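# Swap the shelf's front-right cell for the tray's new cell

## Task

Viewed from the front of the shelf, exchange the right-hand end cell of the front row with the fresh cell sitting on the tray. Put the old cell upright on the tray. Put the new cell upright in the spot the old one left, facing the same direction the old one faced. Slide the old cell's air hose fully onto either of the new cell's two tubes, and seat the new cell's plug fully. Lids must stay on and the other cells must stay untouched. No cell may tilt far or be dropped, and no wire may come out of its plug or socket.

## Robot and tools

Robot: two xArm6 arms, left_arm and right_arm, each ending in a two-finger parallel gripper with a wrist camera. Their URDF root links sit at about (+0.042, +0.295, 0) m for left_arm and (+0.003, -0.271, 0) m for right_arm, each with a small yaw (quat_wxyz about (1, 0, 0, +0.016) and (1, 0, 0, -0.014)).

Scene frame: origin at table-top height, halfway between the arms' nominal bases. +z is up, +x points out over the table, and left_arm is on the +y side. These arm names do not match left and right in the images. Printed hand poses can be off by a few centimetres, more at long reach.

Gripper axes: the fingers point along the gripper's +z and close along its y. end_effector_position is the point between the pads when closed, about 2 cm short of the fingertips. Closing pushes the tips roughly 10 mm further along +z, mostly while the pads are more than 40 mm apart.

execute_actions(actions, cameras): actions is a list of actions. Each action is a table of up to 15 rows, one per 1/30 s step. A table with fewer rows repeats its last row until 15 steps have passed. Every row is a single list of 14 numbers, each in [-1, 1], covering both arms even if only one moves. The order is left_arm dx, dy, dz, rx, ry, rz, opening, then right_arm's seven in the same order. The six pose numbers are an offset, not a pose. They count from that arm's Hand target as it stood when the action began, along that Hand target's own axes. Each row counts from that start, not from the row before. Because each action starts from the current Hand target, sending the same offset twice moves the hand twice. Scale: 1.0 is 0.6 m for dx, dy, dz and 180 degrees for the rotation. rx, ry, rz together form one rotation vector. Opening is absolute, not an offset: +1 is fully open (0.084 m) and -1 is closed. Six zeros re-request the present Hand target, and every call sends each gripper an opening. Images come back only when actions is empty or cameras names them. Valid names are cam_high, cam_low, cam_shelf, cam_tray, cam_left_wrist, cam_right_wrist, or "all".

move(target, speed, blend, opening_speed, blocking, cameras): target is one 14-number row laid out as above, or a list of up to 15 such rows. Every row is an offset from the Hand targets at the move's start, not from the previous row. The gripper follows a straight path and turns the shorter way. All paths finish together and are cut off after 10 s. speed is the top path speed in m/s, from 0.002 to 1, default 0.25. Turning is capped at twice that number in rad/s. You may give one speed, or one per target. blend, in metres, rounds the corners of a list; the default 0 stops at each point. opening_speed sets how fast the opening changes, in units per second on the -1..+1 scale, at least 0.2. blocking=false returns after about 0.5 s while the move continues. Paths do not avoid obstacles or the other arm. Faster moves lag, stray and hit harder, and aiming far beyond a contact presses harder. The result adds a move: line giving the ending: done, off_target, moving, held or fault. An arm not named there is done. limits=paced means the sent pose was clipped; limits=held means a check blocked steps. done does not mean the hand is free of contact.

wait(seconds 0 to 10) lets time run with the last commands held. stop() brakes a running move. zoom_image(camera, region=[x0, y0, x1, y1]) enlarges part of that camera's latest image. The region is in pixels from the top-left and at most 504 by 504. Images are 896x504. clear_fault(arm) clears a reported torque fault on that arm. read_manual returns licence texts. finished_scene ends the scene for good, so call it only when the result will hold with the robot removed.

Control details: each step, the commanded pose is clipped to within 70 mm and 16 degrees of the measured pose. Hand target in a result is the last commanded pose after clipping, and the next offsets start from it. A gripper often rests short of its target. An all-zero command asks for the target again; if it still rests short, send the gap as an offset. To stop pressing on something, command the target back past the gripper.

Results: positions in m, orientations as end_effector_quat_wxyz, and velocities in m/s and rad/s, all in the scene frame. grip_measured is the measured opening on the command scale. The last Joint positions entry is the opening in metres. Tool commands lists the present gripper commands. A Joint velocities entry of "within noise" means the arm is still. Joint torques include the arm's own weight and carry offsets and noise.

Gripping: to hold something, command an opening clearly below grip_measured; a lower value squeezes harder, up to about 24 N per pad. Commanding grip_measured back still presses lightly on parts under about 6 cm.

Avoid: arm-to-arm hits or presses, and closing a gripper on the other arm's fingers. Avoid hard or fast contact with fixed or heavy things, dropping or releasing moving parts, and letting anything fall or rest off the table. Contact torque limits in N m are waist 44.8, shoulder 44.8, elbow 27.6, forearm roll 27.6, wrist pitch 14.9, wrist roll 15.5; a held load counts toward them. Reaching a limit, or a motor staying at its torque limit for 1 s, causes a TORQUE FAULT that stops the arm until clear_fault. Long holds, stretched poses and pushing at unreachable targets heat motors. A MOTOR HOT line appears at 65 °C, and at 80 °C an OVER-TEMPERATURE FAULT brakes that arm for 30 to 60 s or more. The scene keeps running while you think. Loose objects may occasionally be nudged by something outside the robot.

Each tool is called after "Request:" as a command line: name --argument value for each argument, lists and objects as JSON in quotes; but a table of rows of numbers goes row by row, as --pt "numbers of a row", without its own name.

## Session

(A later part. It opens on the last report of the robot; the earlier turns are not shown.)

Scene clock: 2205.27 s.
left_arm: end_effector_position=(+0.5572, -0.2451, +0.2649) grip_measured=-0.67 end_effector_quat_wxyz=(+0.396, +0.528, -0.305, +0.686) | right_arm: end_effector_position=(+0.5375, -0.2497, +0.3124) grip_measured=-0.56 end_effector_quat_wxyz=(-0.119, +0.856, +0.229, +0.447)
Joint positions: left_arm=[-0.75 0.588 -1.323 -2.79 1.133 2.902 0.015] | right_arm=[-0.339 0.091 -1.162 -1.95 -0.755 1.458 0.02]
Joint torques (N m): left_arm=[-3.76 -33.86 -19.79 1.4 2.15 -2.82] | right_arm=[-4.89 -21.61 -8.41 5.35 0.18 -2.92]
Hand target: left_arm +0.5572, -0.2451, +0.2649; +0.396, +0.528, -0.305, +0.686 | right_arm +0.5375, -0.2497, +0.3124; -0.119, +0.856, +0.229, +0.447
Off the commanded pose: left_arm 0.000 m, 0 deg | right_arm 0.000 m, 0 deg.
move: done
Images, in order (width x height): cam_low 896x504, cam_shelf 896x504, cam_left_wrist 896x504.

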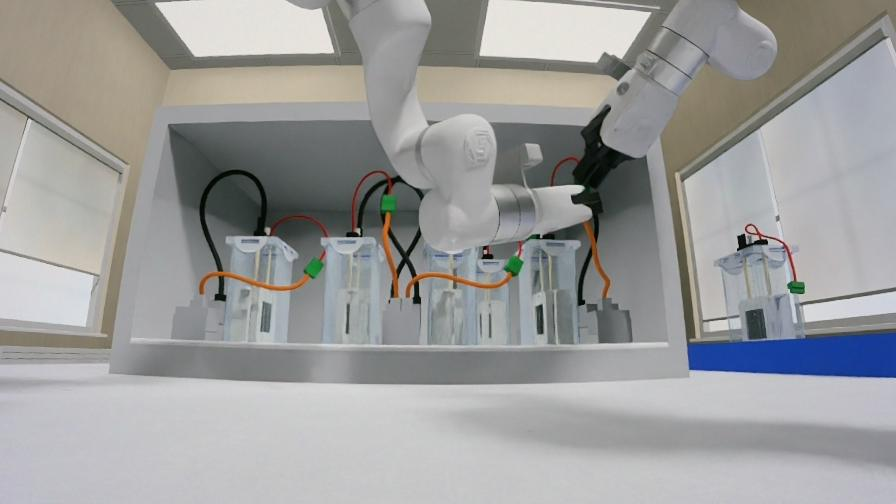

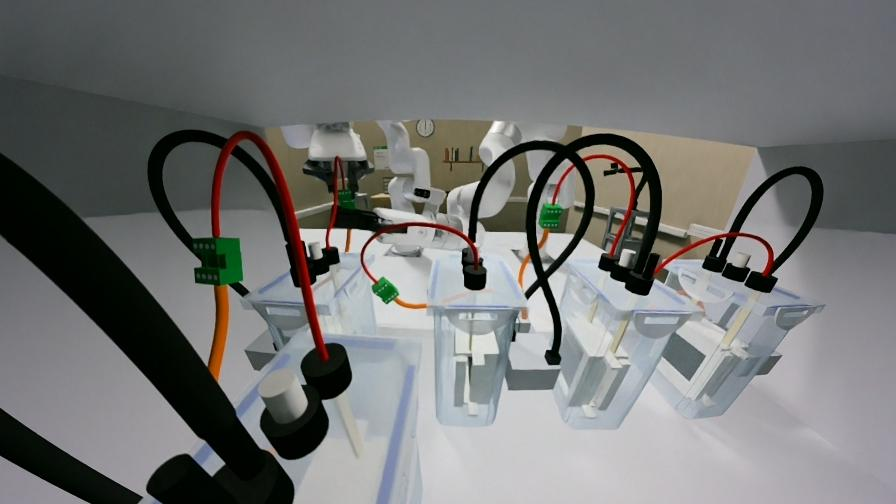

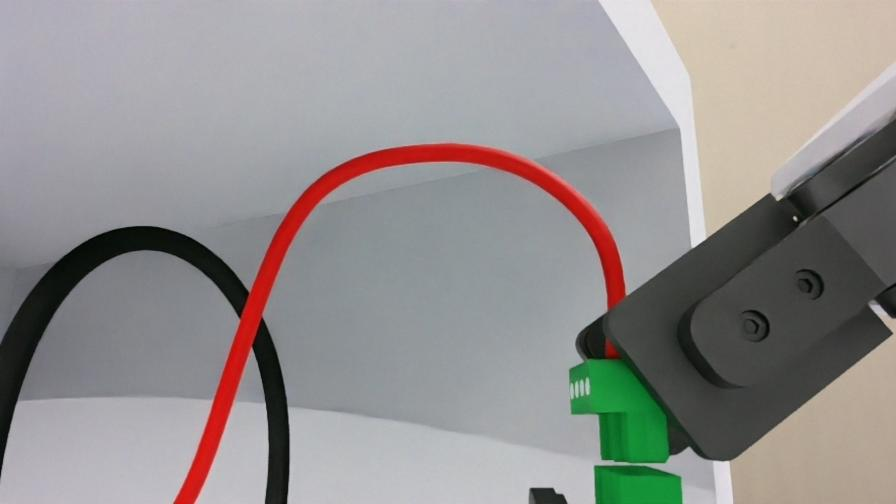

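Request:
move --target '[0,0,0,0,0,0,-1,0.0027,-0.0083,-0.0018,0,0,0,-1]' --speed 0.015 --cameras '["cam_left_wrist","cam_shelf","cam_low","cam_high"]'

Request:
zoom_image --camera "cam_left_wrist" --region '[555, 364, 715, 504]'

Request:
zoom_image --camera "cam_low" --region '[560, 160, 620, 220]'

Request:
zoom_image --camera "cam_shelf" --region '[310, 160, 380, 230]'

Request:
zoom_image --camera "cam_high" --region '[500, 180, 580, 270]'

Scene clock: 2226.33 s.
left_arm: end_effector_position=(+0.5572, -0.2451, +0.2649) grip_measured=-0.67 end_effector_quat_wxyz=(+0.396, +0.528, -0.305, +0.686) | right_arm: end_effector_position=(+0.5350, -0.2454, +0.3143) grip_measured=-0.56 end_effector_quat_wxyz=(-0.119, +0.856, +0.229, +0.447)
Joint positions: left_arm=[-0.75 0.588 -1.323 -2.79 1.133 2.902 0.015] | right_arm=[-0.33 0.077 -1.152 -1.953 -0.75 1.467 0.02]
Joint torques (N m): left_arm=[-3.76 -33.75 -19.81 1.31 2.17 -2.81] | right_arm=[5.73 -21.73 -8.36 -0.38 0.16 2.7]
Hand target: left_arm +0.5572, -0.2451, +0.2649; +0.396, +0.528, -0.305, +0.686 | right_arm +0.5350, -0.2453, +0.3143; -0.119, +0.856, +0.229, +0.447
Off the commanded pose: left_arm 0.000 m, 0 deg | right_arm 0.000 m, 0 deg.
move: done
Images, in order (width x height): cam_high 896x504, cam_low 896x504, cam_shelf 896x504, cam_left_wrist 896x504.

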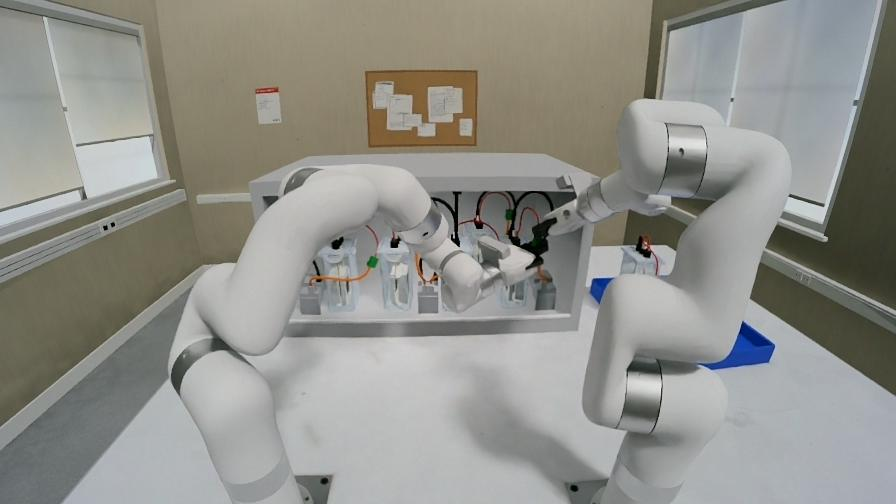

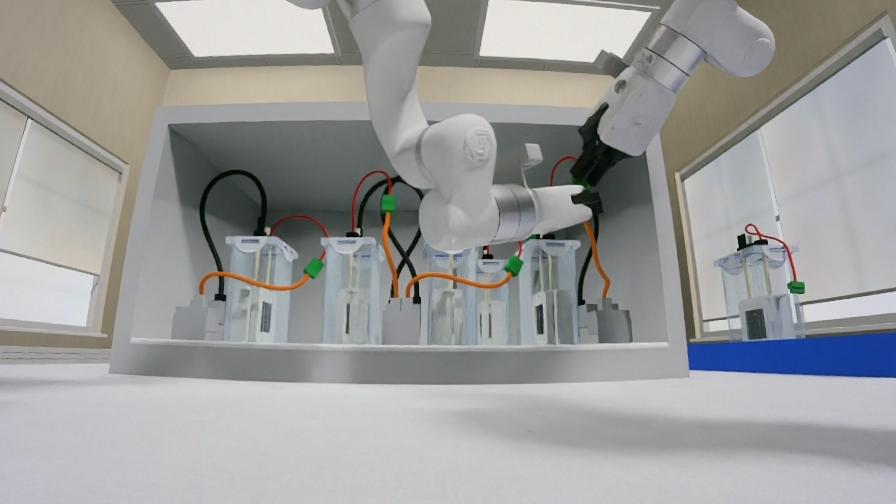

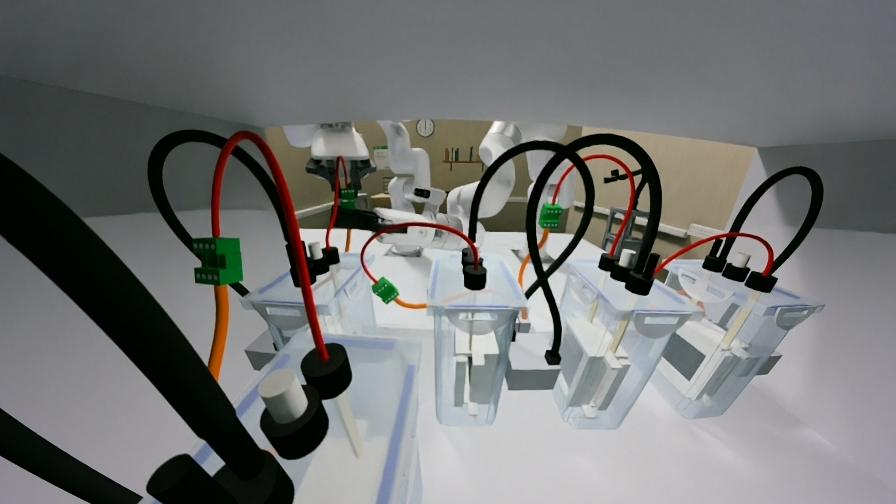

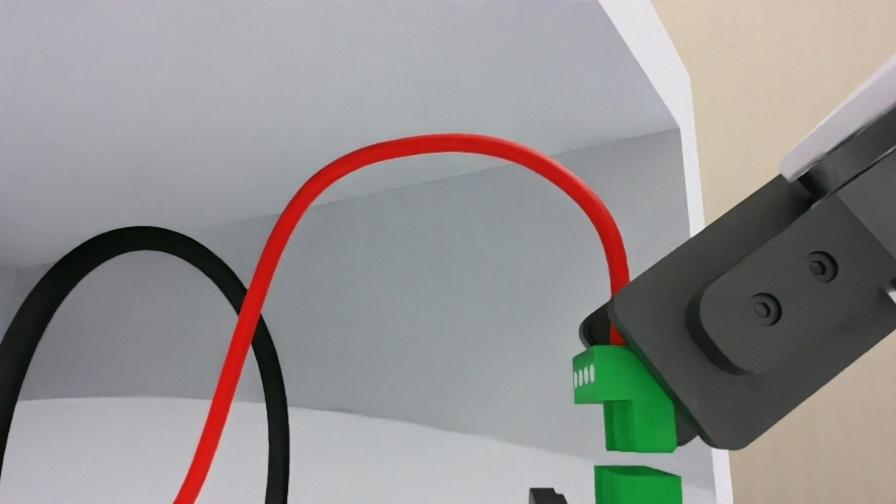

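Scaled by 3.150.

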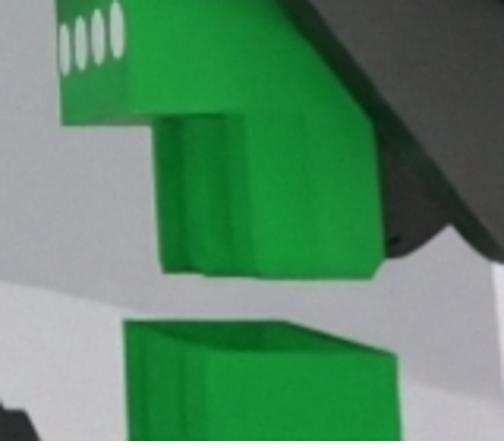

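Scaled by 8.400.

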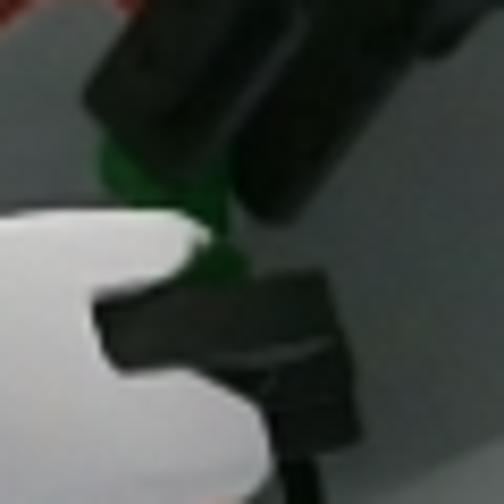

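Scaled by 7.200.

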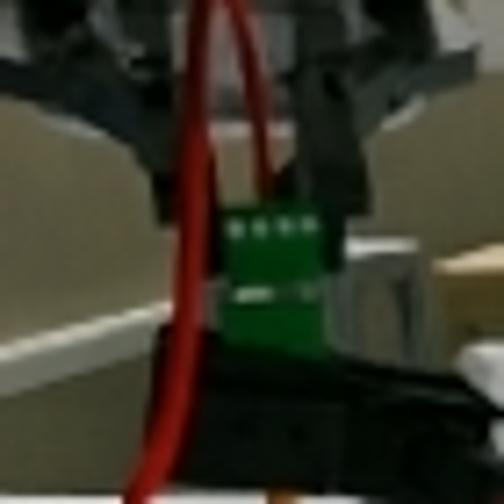

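Scaled by 5.600.

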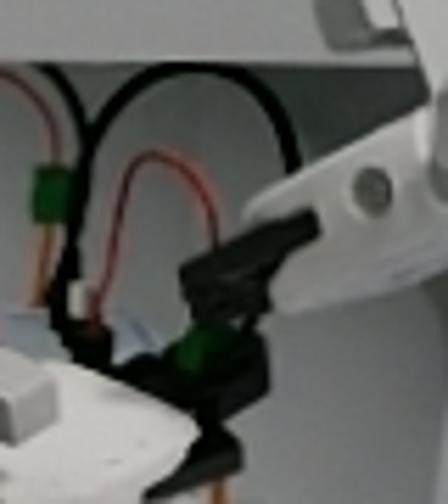

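Request:
move --target '[0,0,0,0,0,0,-1,-0.0041,0,0.0029,0,0,0,-1]' --speed 0.01 --cameras '["cam_left_wrist","cam_shelf"]'

Request:
zoom_image --camera "cam_left_wrist" --region '[575, 394, 705, 504]'

Request:
zoom_image --camera "cam_shelf" --region '[325, 175, 370, 220]'

Scene clock: 2241.27 s.
left_arm: end_effector_position=(+0.5572, -0.2451, +0.2649) grip_measured=-0.67 end_effector_quat_wxyz=(+0.396, +0.528, -0.305, +0.686) | right_arm: end_effector_position=(+0.5351, -0.2453, +0.3113) grip_measured=-0.56 end_effector_quat_wxyz=(-0.119, +0.856, +0.229, +0.447)
Joint positions: left_arm=[-0.75 0.588 -1.323 -2.79 1.133 2.902 0.015] | right_arm=[-0.331 0.079 -1.143 -1.942 -0.747 1.451 0.02]
Joint torques (N m): left_arm=[-3.76 -33.75 -19.71 1.23 2.31 -2.75] | right_arm=[-5.2 -9.62 -8.4 5.33 0.06 -2.9]
Hand target: left_arm +0.5572, -0.2451, +0.2649; +0.396, +0.528, -0.305, +0.686 | right_arm +0.5351, -0.2453, +0.3113; -0.119, +0.856, +0.229, +0.447
Off the commanded pose: left_arm 0.000 m, 0 deg | right_arm 0.000 m, 0 deg.
move: done
Images, in order (width x height): cam_shelf 896x504, cam_left_wrist 896x504.

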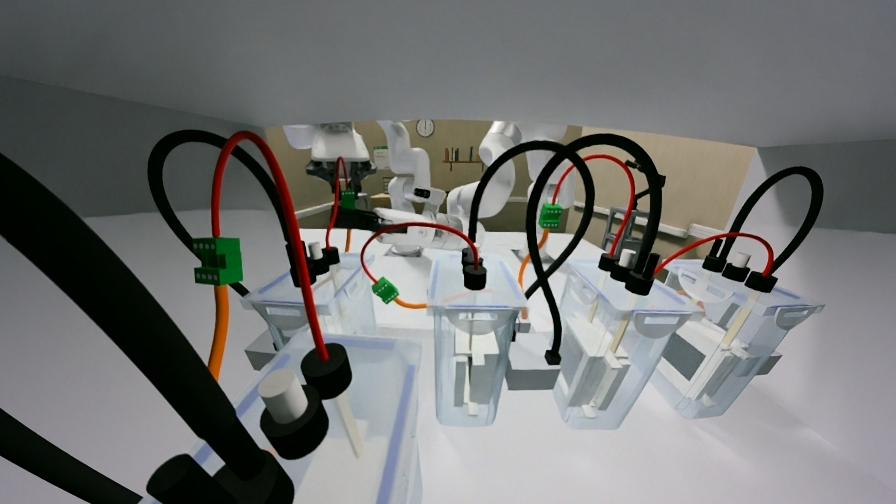

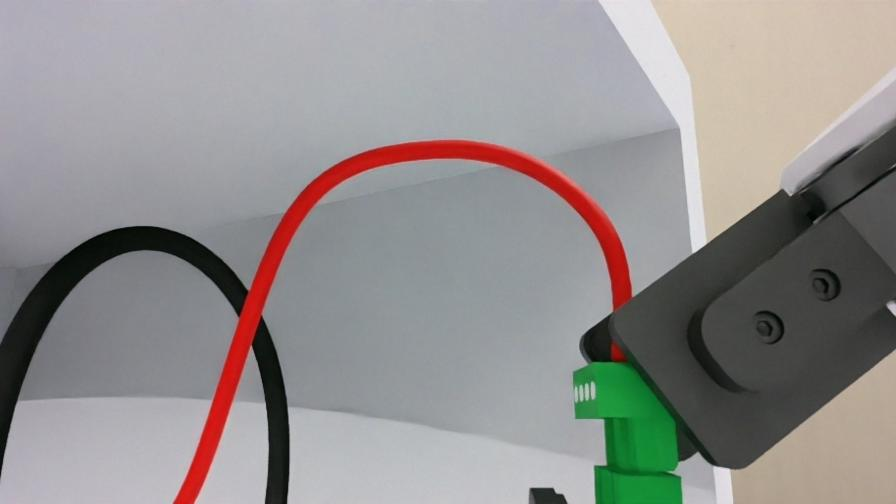

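Scaled by 3.877.

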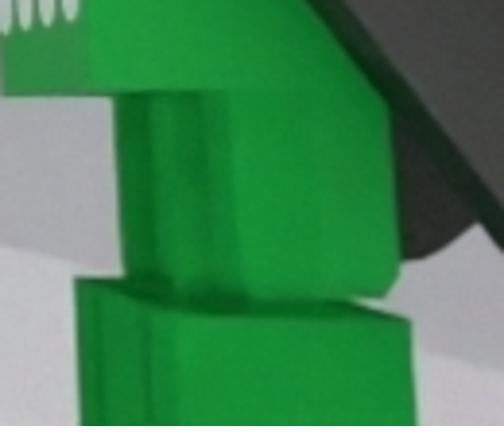

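Scaled by 11.200.

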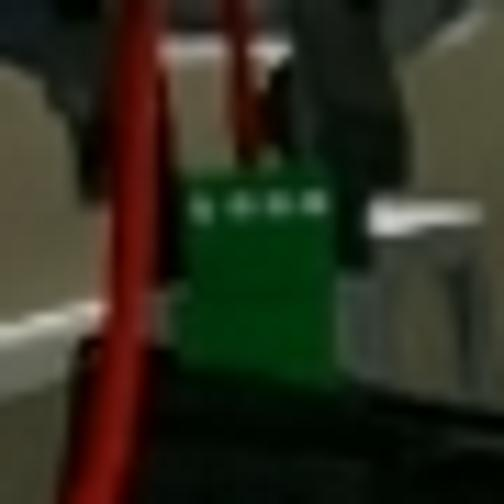

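Request:
move --target '[0,0,0,0,0,0,-1,-0.0013,0,0.0024,0,0,0,-1]' --speed 0.01 --cameras '["cam_left_wrist"]'

Request:
zoom_image --camera "cam_left_wrist" --region '[575, 394, 705, 504]'

Scene clock: 2255.43 s.
left_arm: end_effector_position=(+0.5572, -0.2450, +0.2648) grip_measured=-0.67 end_effector_quat_wxyz=(+0.396, +0.528, -0.305, +0.686) | right_arm: end_effector_position=(+0.5357, -0.2450, +0.3099) grip_measured=-0.56 end_effector_quat_wxyz=(-0.119, +0.856, +0.229, +0.447)
Joint positions: left_arm=[-0.75 0.588 -1.323 -2.79 1.132 2.902 0.015] | right_arm=[-0.33 0.082 -1.141 -1.937 -0.744 1.445 0.02]
Joint torques (N m): left_arm=[-3.69 -33.67 -24.11 1.29 5.27 -2.5] | right_arm=[6.26 -5.58 -6.12 4.48 0.88 -2.85]
Hand target: left_arm +0.5572, -0.2451, +0.2649; +0.396, +0.528, -0.305, +0.686 | right_arm +0.5357, -0.2450, +0.3098; -0.119, +0.856, +0.229, +0.447
Off the commanded pose: left_arm 0.000 m, 0 deg | right_arm 0.000 m, 0 deg.
move: done
Images, in order (width x height): cam_left_wrist 896x504.

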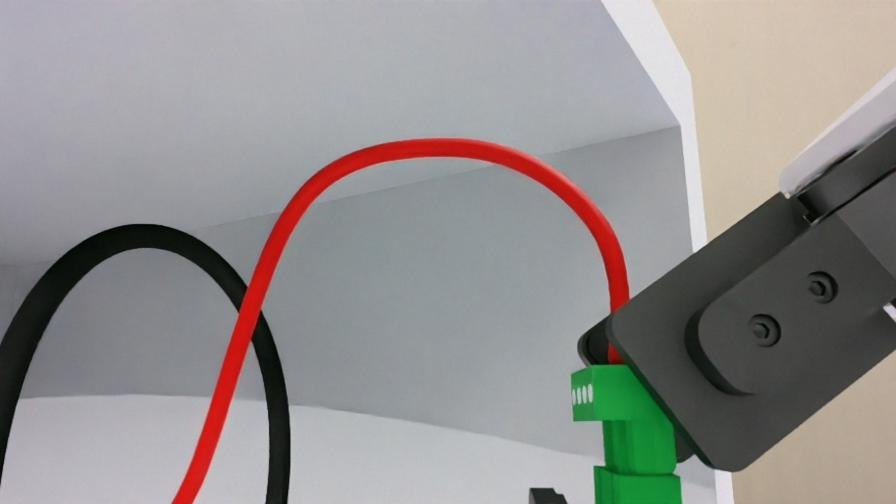

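Scaled by 3.877.

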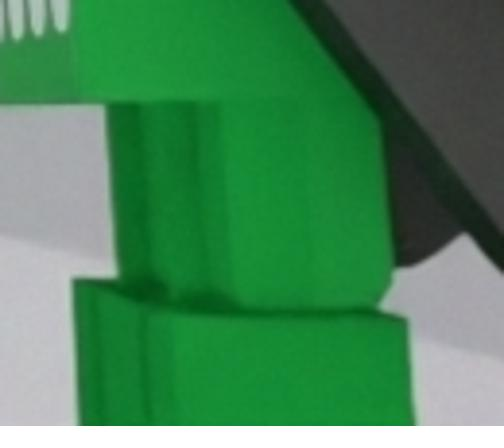

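Request:
move --pt "0 0 0 0 0 0 -1 0.002 0 -0.0014 0 0 0 -1" --pt "0 0 0 0 0 0 -1 0.002 -0.004 -0.0014 0 0 0 -1" --pt "0 0 0 0 0 0 -1 0 -0.004 0 0 0 0 -1" --speed 0.008 --cameras '["cam_left_wrist"]'

Request:
zoom_image --camera "cam_left_wrist" --region '[575, 394, 705, 504]'

Scene clock: 2277.50 s.
left_arm: end_effector_position=(+0.5572, -0.2450, +0.2648) grip_measured=-0.67 end_effector_quat_wxyz=(+0.396, +0.528, -0.305, +0.686) | right_arm: end_effector_position=(+0.5345, -0.2427, +0.3100) grip_measured=-0.56 end_effector_quat_wxyz=(-0.119, +0.856, +0.229, +0.447)
Joint positions: left_arm=[-0.75 0.588 -1.323 -2.79 1.132 2.902 0.015] | right_arm=[-0.326 0.075 -1.133 -1.935 -0.741 1.445 0.02]
Joint torques (N m): left_arm=[-3.28 -32.57 -23.08 1.27 3.91 -0.31] | right_arm=[-3.89 -6.49 -6.14 4.54 0.27 -2.79]
Hand target: left_arm +0.5572, -0.2451, +0.2649; +0.396, +0.528, -0.305, +0.686 | right_arm +0.5345, -0.2429, +0.3098; -0.119, +0.856, +0.229, +0.447
Off the commanded pose: left_arm 0.000 m, 0 deg | right_arm 0.000 m, 0 deg.
move: done
Images, in order (width x height): cam_left_wrist 896x504.

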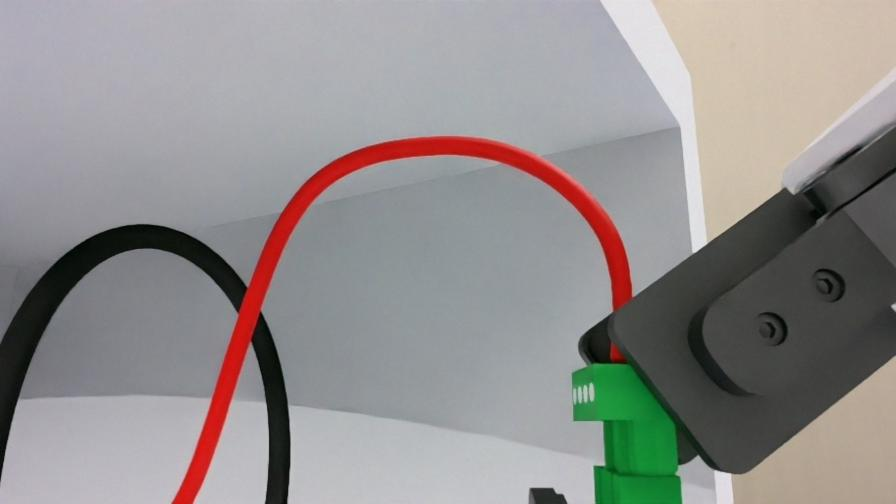

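Scaled by 3.877.

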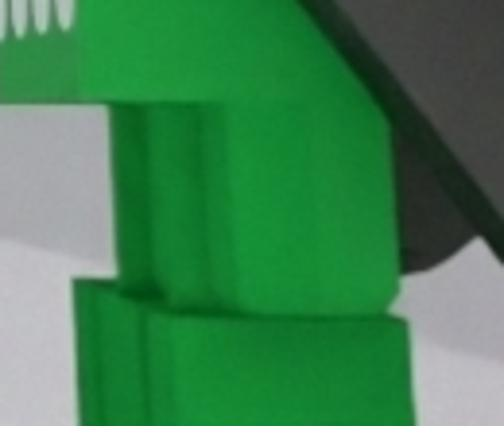

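Request:
move --pt "0 0 0 0 0 0 -1 0.002 0 -0.0014 0 0 0 -1" --pt "0 0 0 0 0 0 -1 0.0036 0.0012 0.0009 0 0 0 -1" --pt "0 0 0 0 0 0 -1 0.0016 0.0012 0.0023 0 0 0 -1" --pt "0 0 0 0 0 0 -1 0.0002 0.0012 0.0033 0 0 0 -1" --speed 0.008 --cameras '["cam_left_wrist"]'

Request:
zoom_image --camera "cam_left_wrist" --region '[575, 394, 705, 504]'

Scene clock: 2290.33 s.
left_arm: end_effector_position=(+0.5572, -0.2450, +0.2647) grip_measured=-0.67 end_effector_quat_wxyz=(+0.396, +0.528, -0.305, +0.686) | right_arm: end_effector_position=(+0.5363, -0.2426, +0.3089) grip_measured=-0.56 end_effector_quat_wxyz=(-0.119, +0.856, +0.229, +0.447)
Joint positions: left_arm=[-0.75 0.588 -1.323 -2.79 1.132 2.902 0.015] | right_arm=[-0.325 0.082 -1.137 -1.933 -0.739 1.443 0.02]
Joint torques (N m): left_arm=[-1.22 -33.79 -29.09 1.07 7.32 1.91] | right_arm=[-5.26 -3.57 -4.59 3.03 1.34 -2.73]
Hand target: left_arm +0.5572, -0.2451, +0.2649; +0.396, +0.528, -0.305, +0.686 | right_arm +0.5363, -0.2427, +0.3088; -0.119, +0.856, +0.229, +0.447
Off the commanded pose: left_arm 0.000 m, 0 deg | right_arm 0.000 m, 0 deg.
move: done
Images, in order (width x height): cam_left_wrist 896x504.

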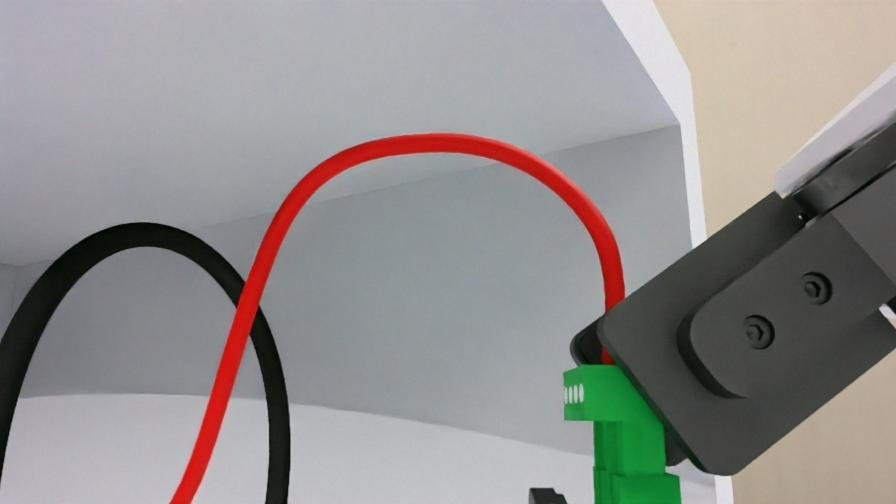

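Scaled by 3.877.

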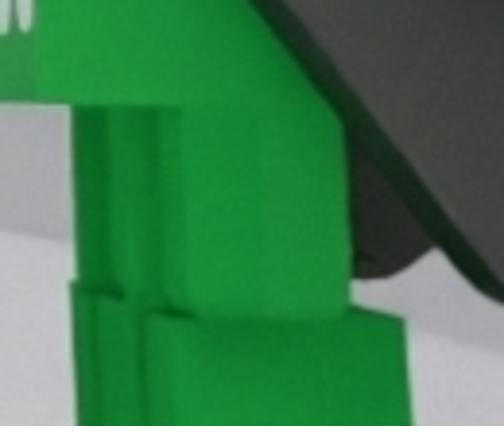

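Request:
move --pt "0 0 0 0 0 0 -1 0.0027 0 -0.0019 0 0 0 -1" --pt "0 0 0 0 0 0 -1 0.0016 0 -0.0034 0 0 0 -1" --pt "0 0 0 0 0 0 -1 -0.001 0 -0.0015 0 0 0 -1" --speed 0.008 --cameras '["cam_left_wrist"]'

Request:
zoom_image --camera "cam_left_wrist" --region '[575, 394, 705, 504]'

Scene clock: 2298.53 s.
left_arm: end_effector_position=(+0.5572, -0.2450, +0.2647) grip_measured=-0.67 end_effector_quat_wxyz=(+0.396, +0.528, -0.305, +0.686) | right_arm: end_effector_position=(+0.5354, -0.2432, +0.3090) grip_measured=-0.56 end_effector_quat_wxyz=(-0.119, +0.856, +0.229, +0.447)
Joint positions: left_arm=[-0.75 0.588 -1.323 -2.79 1.132 2.902 0.015] | right_arm=[-0.327 0.079 -1.134 -1.932 -0.74 1.441 0.02]
Joint torques (N m): left_arm=[0.52 -31.88 -25.43 1 4.83 2.09] | right_arm=[-5.36 -4.44 -4.72 2.95 1.03 -2.81]
Hand target: left_arm +0.5572, -0.2451, +0.2649; +0.396, +0.528, -0.305, +0.686 | right_arm +0.5354, -0.2432, +0.3088; -0.119, +0.856, +0.229, +0.447
Off the commanded pose: left_arm 0.000 m, 0 deg | right_arm 0.000 m, 0 deg.
move: done
Images, in order (width x height): cam_left_wrist 896x504.

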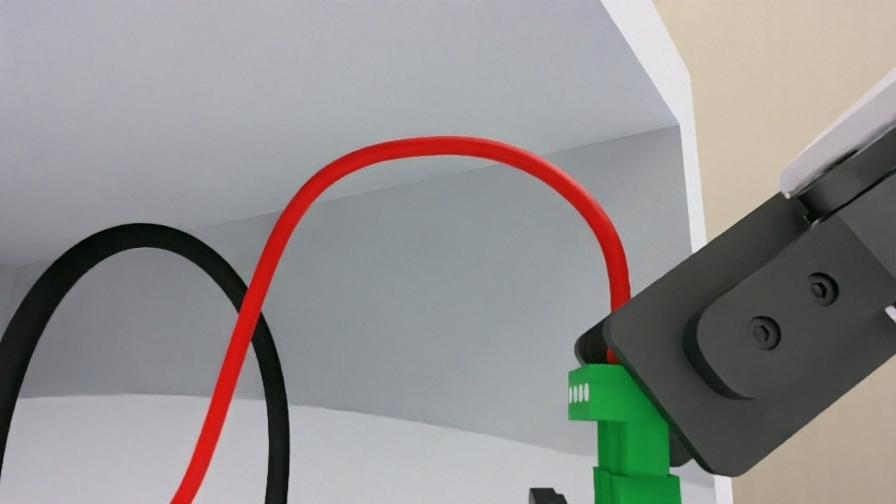

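Scaled by 3.877.

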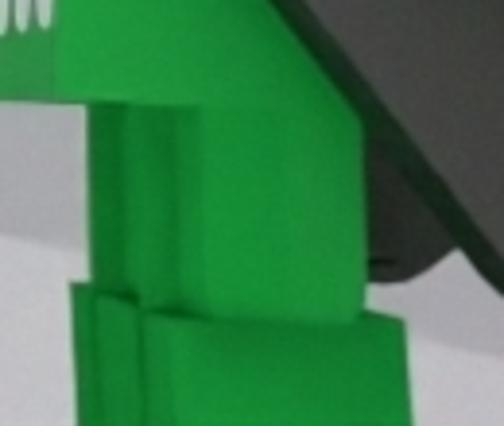

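Request:
move --pt "0 0 0 0 0 0 -1 0.0027 0 -0.0019 0 0 0 -1" --pt "0 0 0 0 0 0 -1 0.0027 0.0023 -0.0019 0 0 0 -1" --pt "0 0 0 0 0 0 -1 0 0.0023 0 0 0 0 -1" --speed 0.008 --cameras '["cam_left_wrist"]'

Request:
zoom_image --camera "cam_left_wrist" --region '[575, 394, 705, 504]'

Scene clock: 2307.13 s.
left_arm: end_effector_position=(+0.5572, -0.2450, +0.2647) grip_measured=-0.67 end_effector_quat_wxyz=(+0.396, +0.528, -0.305, +0.686) | right_arm: end_effector_position=(+0.5361, -0.2444, +0.3089) grip_measured=-0.56 end_effector_quat_wxyz=(-0.119, +0.856, +0.229, +0.447)
Joint positions: left_arm=[-0.75 0.588 -1.323 -2.79 1.132 2.902 0.015] | right_arm=[-0.329 0.083 -1.139 -1.933 -0.742 1.441 0.02]
Joint torques (N m): left_arm=[2.41 -32.62 -26.32 0.86 5.5 2.06] | right_arm=[-5.41 -4.74 -5.14 3.16 1.5 -2.98]
Hand target: left_arm +0.5572, -0.2451, +0.2649; +0.396, +0.528, -0.305, +0.686 | right_arm +0.5361, -0.2444, +0.3088; -0.119, +0.856, +0.229, +0.447
Off the commanded pose: left_arm 0.000 m, 0 deg | right_arm 0.000 m, 0 deg.
move: done
Images, in order (width x height): cam_left_wrist 896x504.

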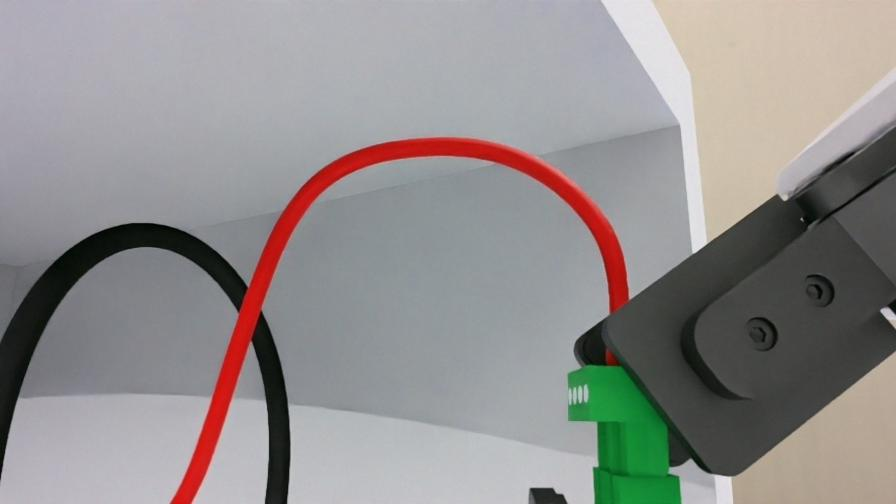

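Scaled by 3.877.

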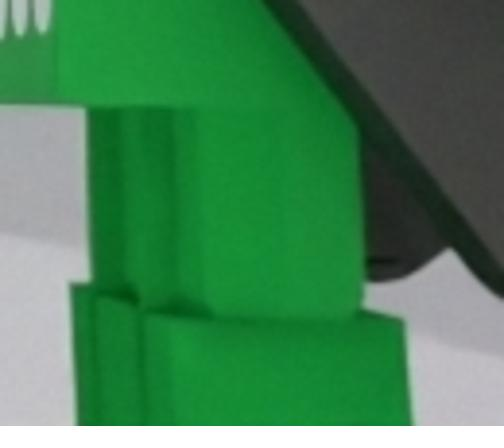

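Request:
move --target '[0,0,0,0,0,0,-1,-0.00205,0,0.00144,0,0,0,-1]' --speed 0.008 --cameras '["cam_left_wrist"]'

Request:
zoom_image --camera "cam_left_wrist" --region '[575, 394, 705, 504]'

Scene clock: 2315.40 s.
left_arm: end_effector_position=(+0.5572, -0.2450, +0.2649) grip_measured=-0.67 end_effector_quat_wxyz=(+0.396, +0.528, -0.305, +0.686) | right_arm: end_effector_position=(+0.5361, -0.2444, +0.3074) grip_measured=-0.56 end_effector_quat_wxyz=(-0.119, +0.856, +0.229, +0.447)
Joint positions: left_arm=[-0.75 0.588 -1.323 -2.79 1.133 2.902 0.015] | right_arm=[-0.329 0.084 -1.134 -1.927 -0.74 1.433 0.02]
Joint torques (N m): left_arm=[0.7 -43.74 -30.24 0.86 8.68 2.03] | right_arm=[-5.09 -1.53 -2.88 2.09 1.99 -2.92]
Hand target: left_arm +0.5572, -0.2451, +0.2649; +0.396, +0.528, -0.305, +0.686 | right_arm +0.5361, -0.2444, +0.3073; -0.119, +0.856, +0.229, +0.447
Off the commanded pose: left_arm 0.000 m, 0 deg | right_arm 0.000 m, 0 deg.
move: done
Images, in order (width x height): cam_left_wrist 896x504.

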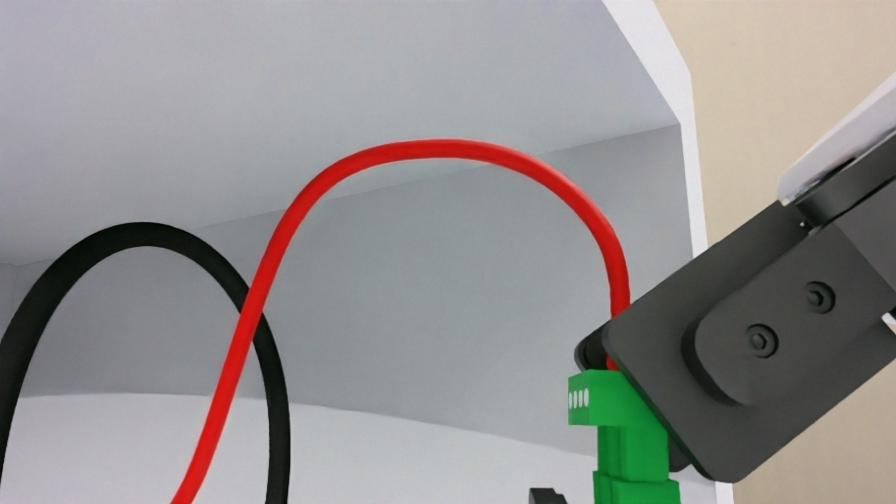

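Scaled by 3.877.

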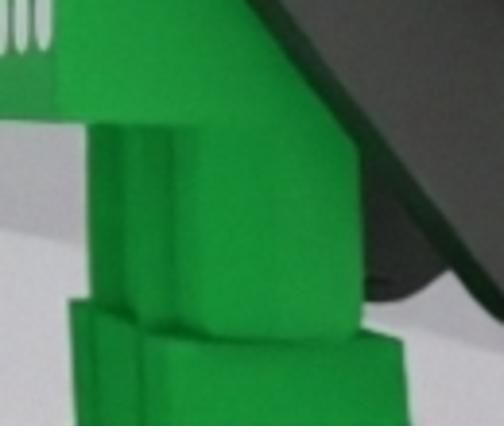

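Request:
move --target '[0,0,0,0,0,0,-1,0.0109,0,-0.0077,0,0,0,-1]' --speed 0.015 --cameras '["cam_left_wrist","cam_shelf"]'

Request:
zoom_image --camera "cam_left_wrist" --region '[590, 404, 690, 504]'

Request:
zoom_image --camera "cam_left_wrist" --region '[560, 330, 690, 504]'

Request:
zoom_image --camera "cam_shelf" --region '[325, 175, 370, 220]'

Scene clock: 2325.93 s.
left_arm: end_effector_position=(+0.5571, -0.2451, +0.2650) grip_measured=-0.67 end_effector_quat_wxyz=(+0.396, +0.528, -0.305, +0.686) | right_arm: end_effector_position=(+0.5360, -0.2444, +0.3153) grip_measured=-0.56 end_effector_quat_wxyz=(-0.119, +0.856, +0.229, +0.447)
Joint positions: left_arm=[-0.75 0.588 -1.323 -2.79 1.133 2.902 0.015] | right_arm=[-0.327 0.079 -1.159 -1.958 -0.749 1.476 0.02]
Joint torques (N m): left_arm=[1.38 -23.64 -17.48 0.83 1.78 2.03] | right_arm=[5.84 -21.6 -14.11 -0.38 -1.63 2.54]
Hand target: left_arm +0.5572, -0.2451, +0.2649; +0.396, +0.528, -0.305, +0.686 | right_arm +0.5360, -0.2444, +0.3153; -0.119, +0.856, +0.229, +0.447
Off the commanded pose: left_arm 0.000 m, 0 deg | right_arm 0.000 m, 0 deg.
move: done
Images, in order (width x height): cam_shelf 896x504, cam_left_wrist 896x504.

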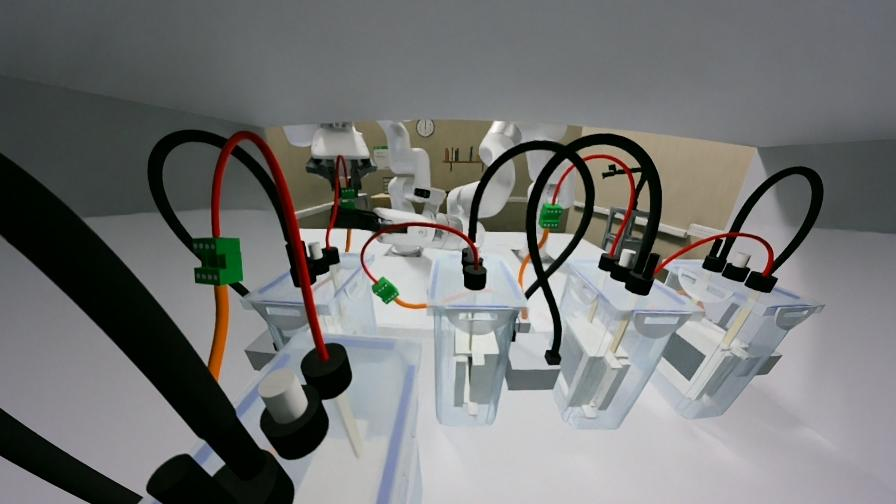

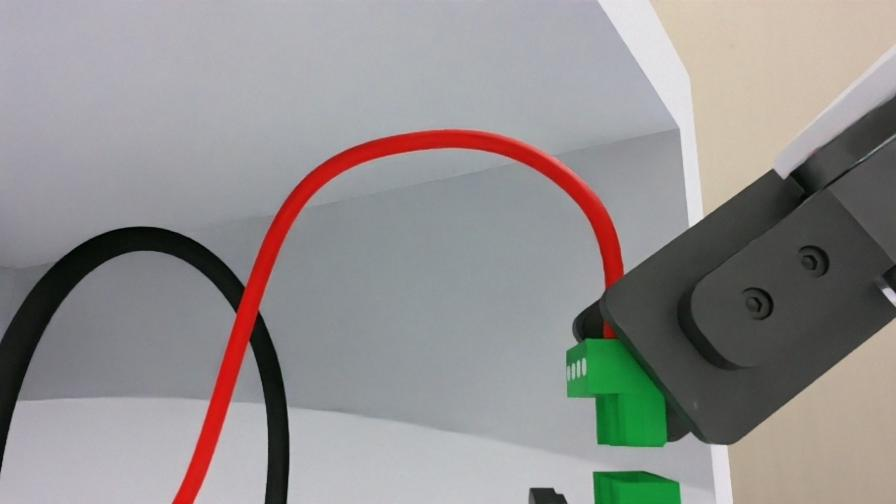

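Scaled by 5.040.

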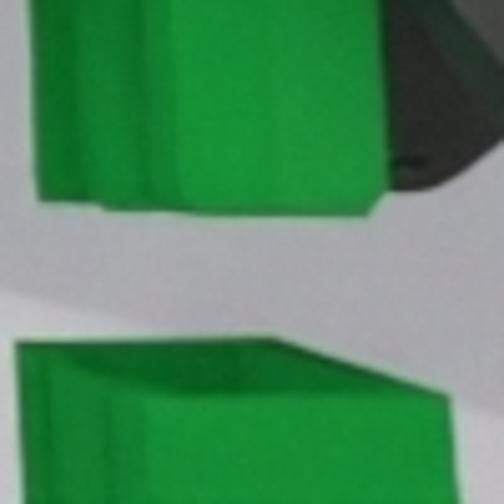

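Scaled by 2.897.

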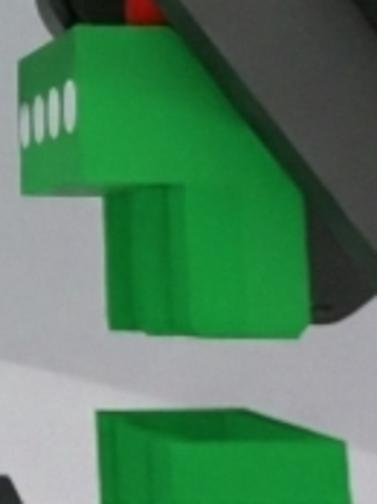

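Scaled by 11.200.

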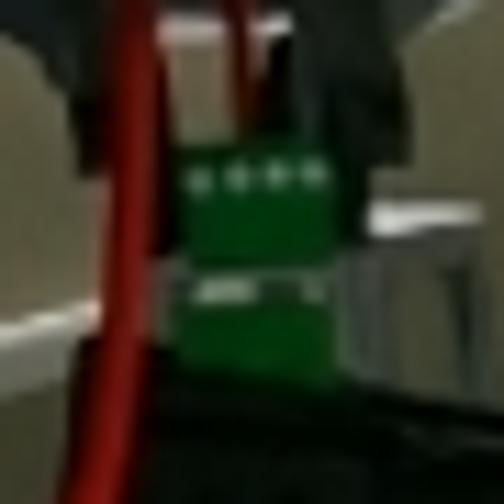

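Request:
move --target '[0,0,0,0,0,0,-1,0,0,0,-0.0077,0,-0.0109,-1]' --speed 0.02 --cameras '["cam_left_wrist","cam_shelf","cam_low"]'

Request:
zoom_image --camera "cam_left_wrist" --region '[590, 404, 690, 504]'

Request:
zoom_image --camera "cam_shelf" --region '[325, 175, 370, 220]'

Request:
zoom_image --camera "cam_low" --region '[560, 160, 620, 220]'

Scene clock: 2355.87 s.
left_arm: end_effector_position=(+0.5572, -0.2451, +0.2649) grip_measured=-0.67 end_effector_quat_wxyz=(+0.396, +0.528, -0.305, +0.686) | right_arm: end_effector_position=(+0.5360, -0.2444, +0.3153) grip_measured=-0.56 end_effector_quat_wxyz=(-0.101, +0.854, +0.238, +0.452)
Joint positions: left_arm=[-0.75 0.588 -1.323 -2.79 1.133 2.902 0.015] | right_arm=[-0.32 0.059 -1.137 -1.951 -0.719 1.439 0.02]
Joint torques (N m): left_arm=[4.27 -23.59 -17.55 0.69 1.77 1.96] | right_arm=[5.99 -21.3 -8.5 5.39 0.16 -2.87]
Hand target: left_arm +0.5572, -0.2451, +0.2649; +0.396, +0.528, -0.305, +0.686 | right_arm +0.5360, -0.2444, +0.3153; -0.101, +0.854, +0.238, +0.452
Off the commanded pose: left_arm 0.000 m, 0 deg | right_arm 0.000 m, 0 deg.
move: done
Images, in order (width x height): cam_low 896x504, cam_shelf 896x504, cam_left_wrist 896x504.

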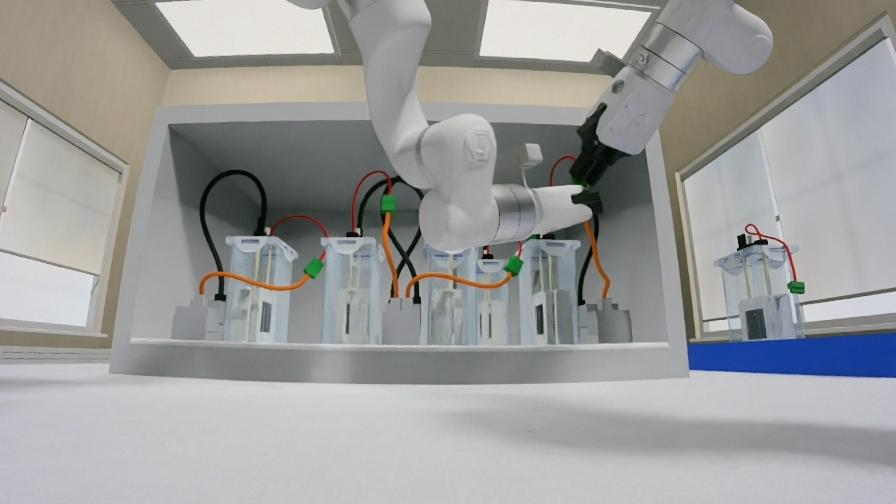

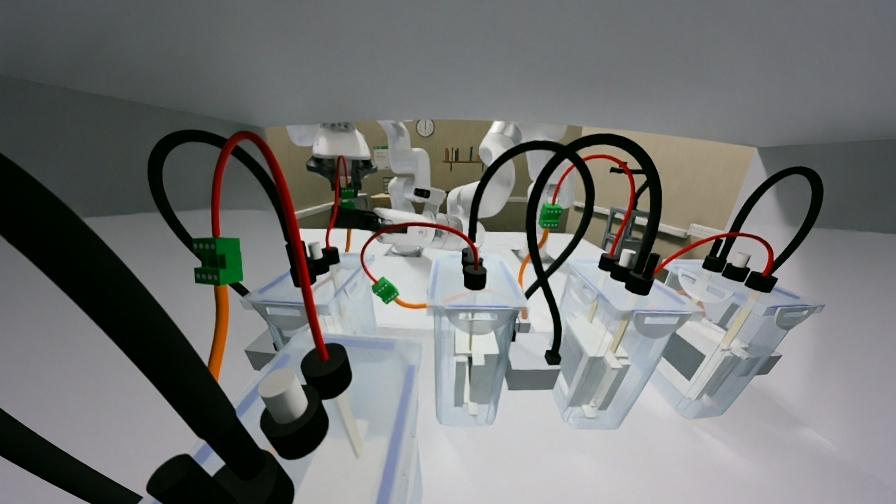

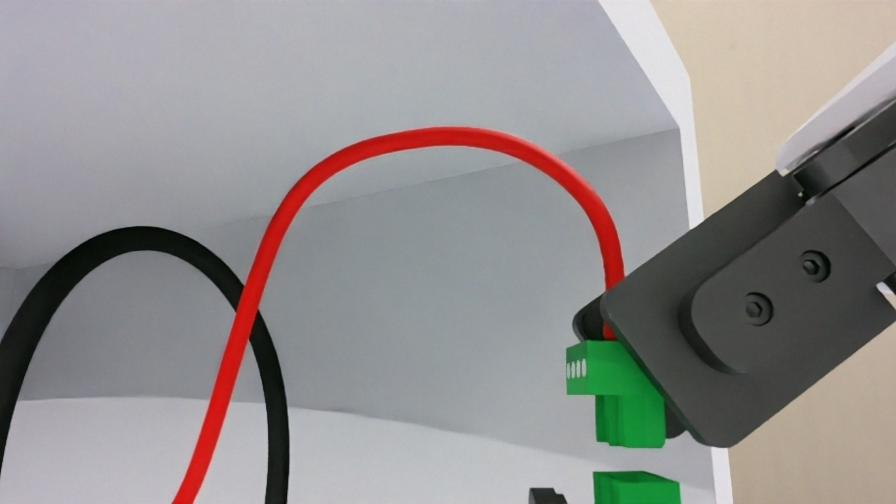

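Scaled by 5.040.

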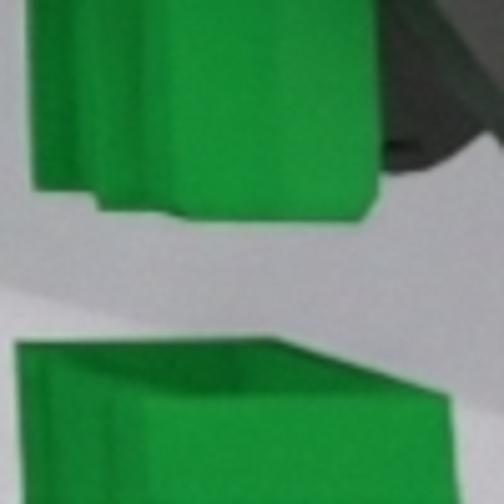

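Scaled by 11.200.

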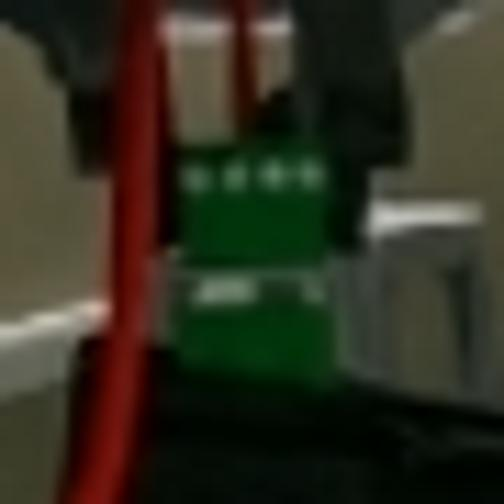

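Scaled by 8.400.

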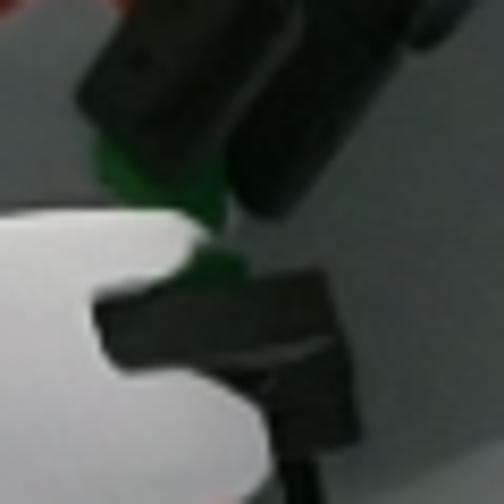

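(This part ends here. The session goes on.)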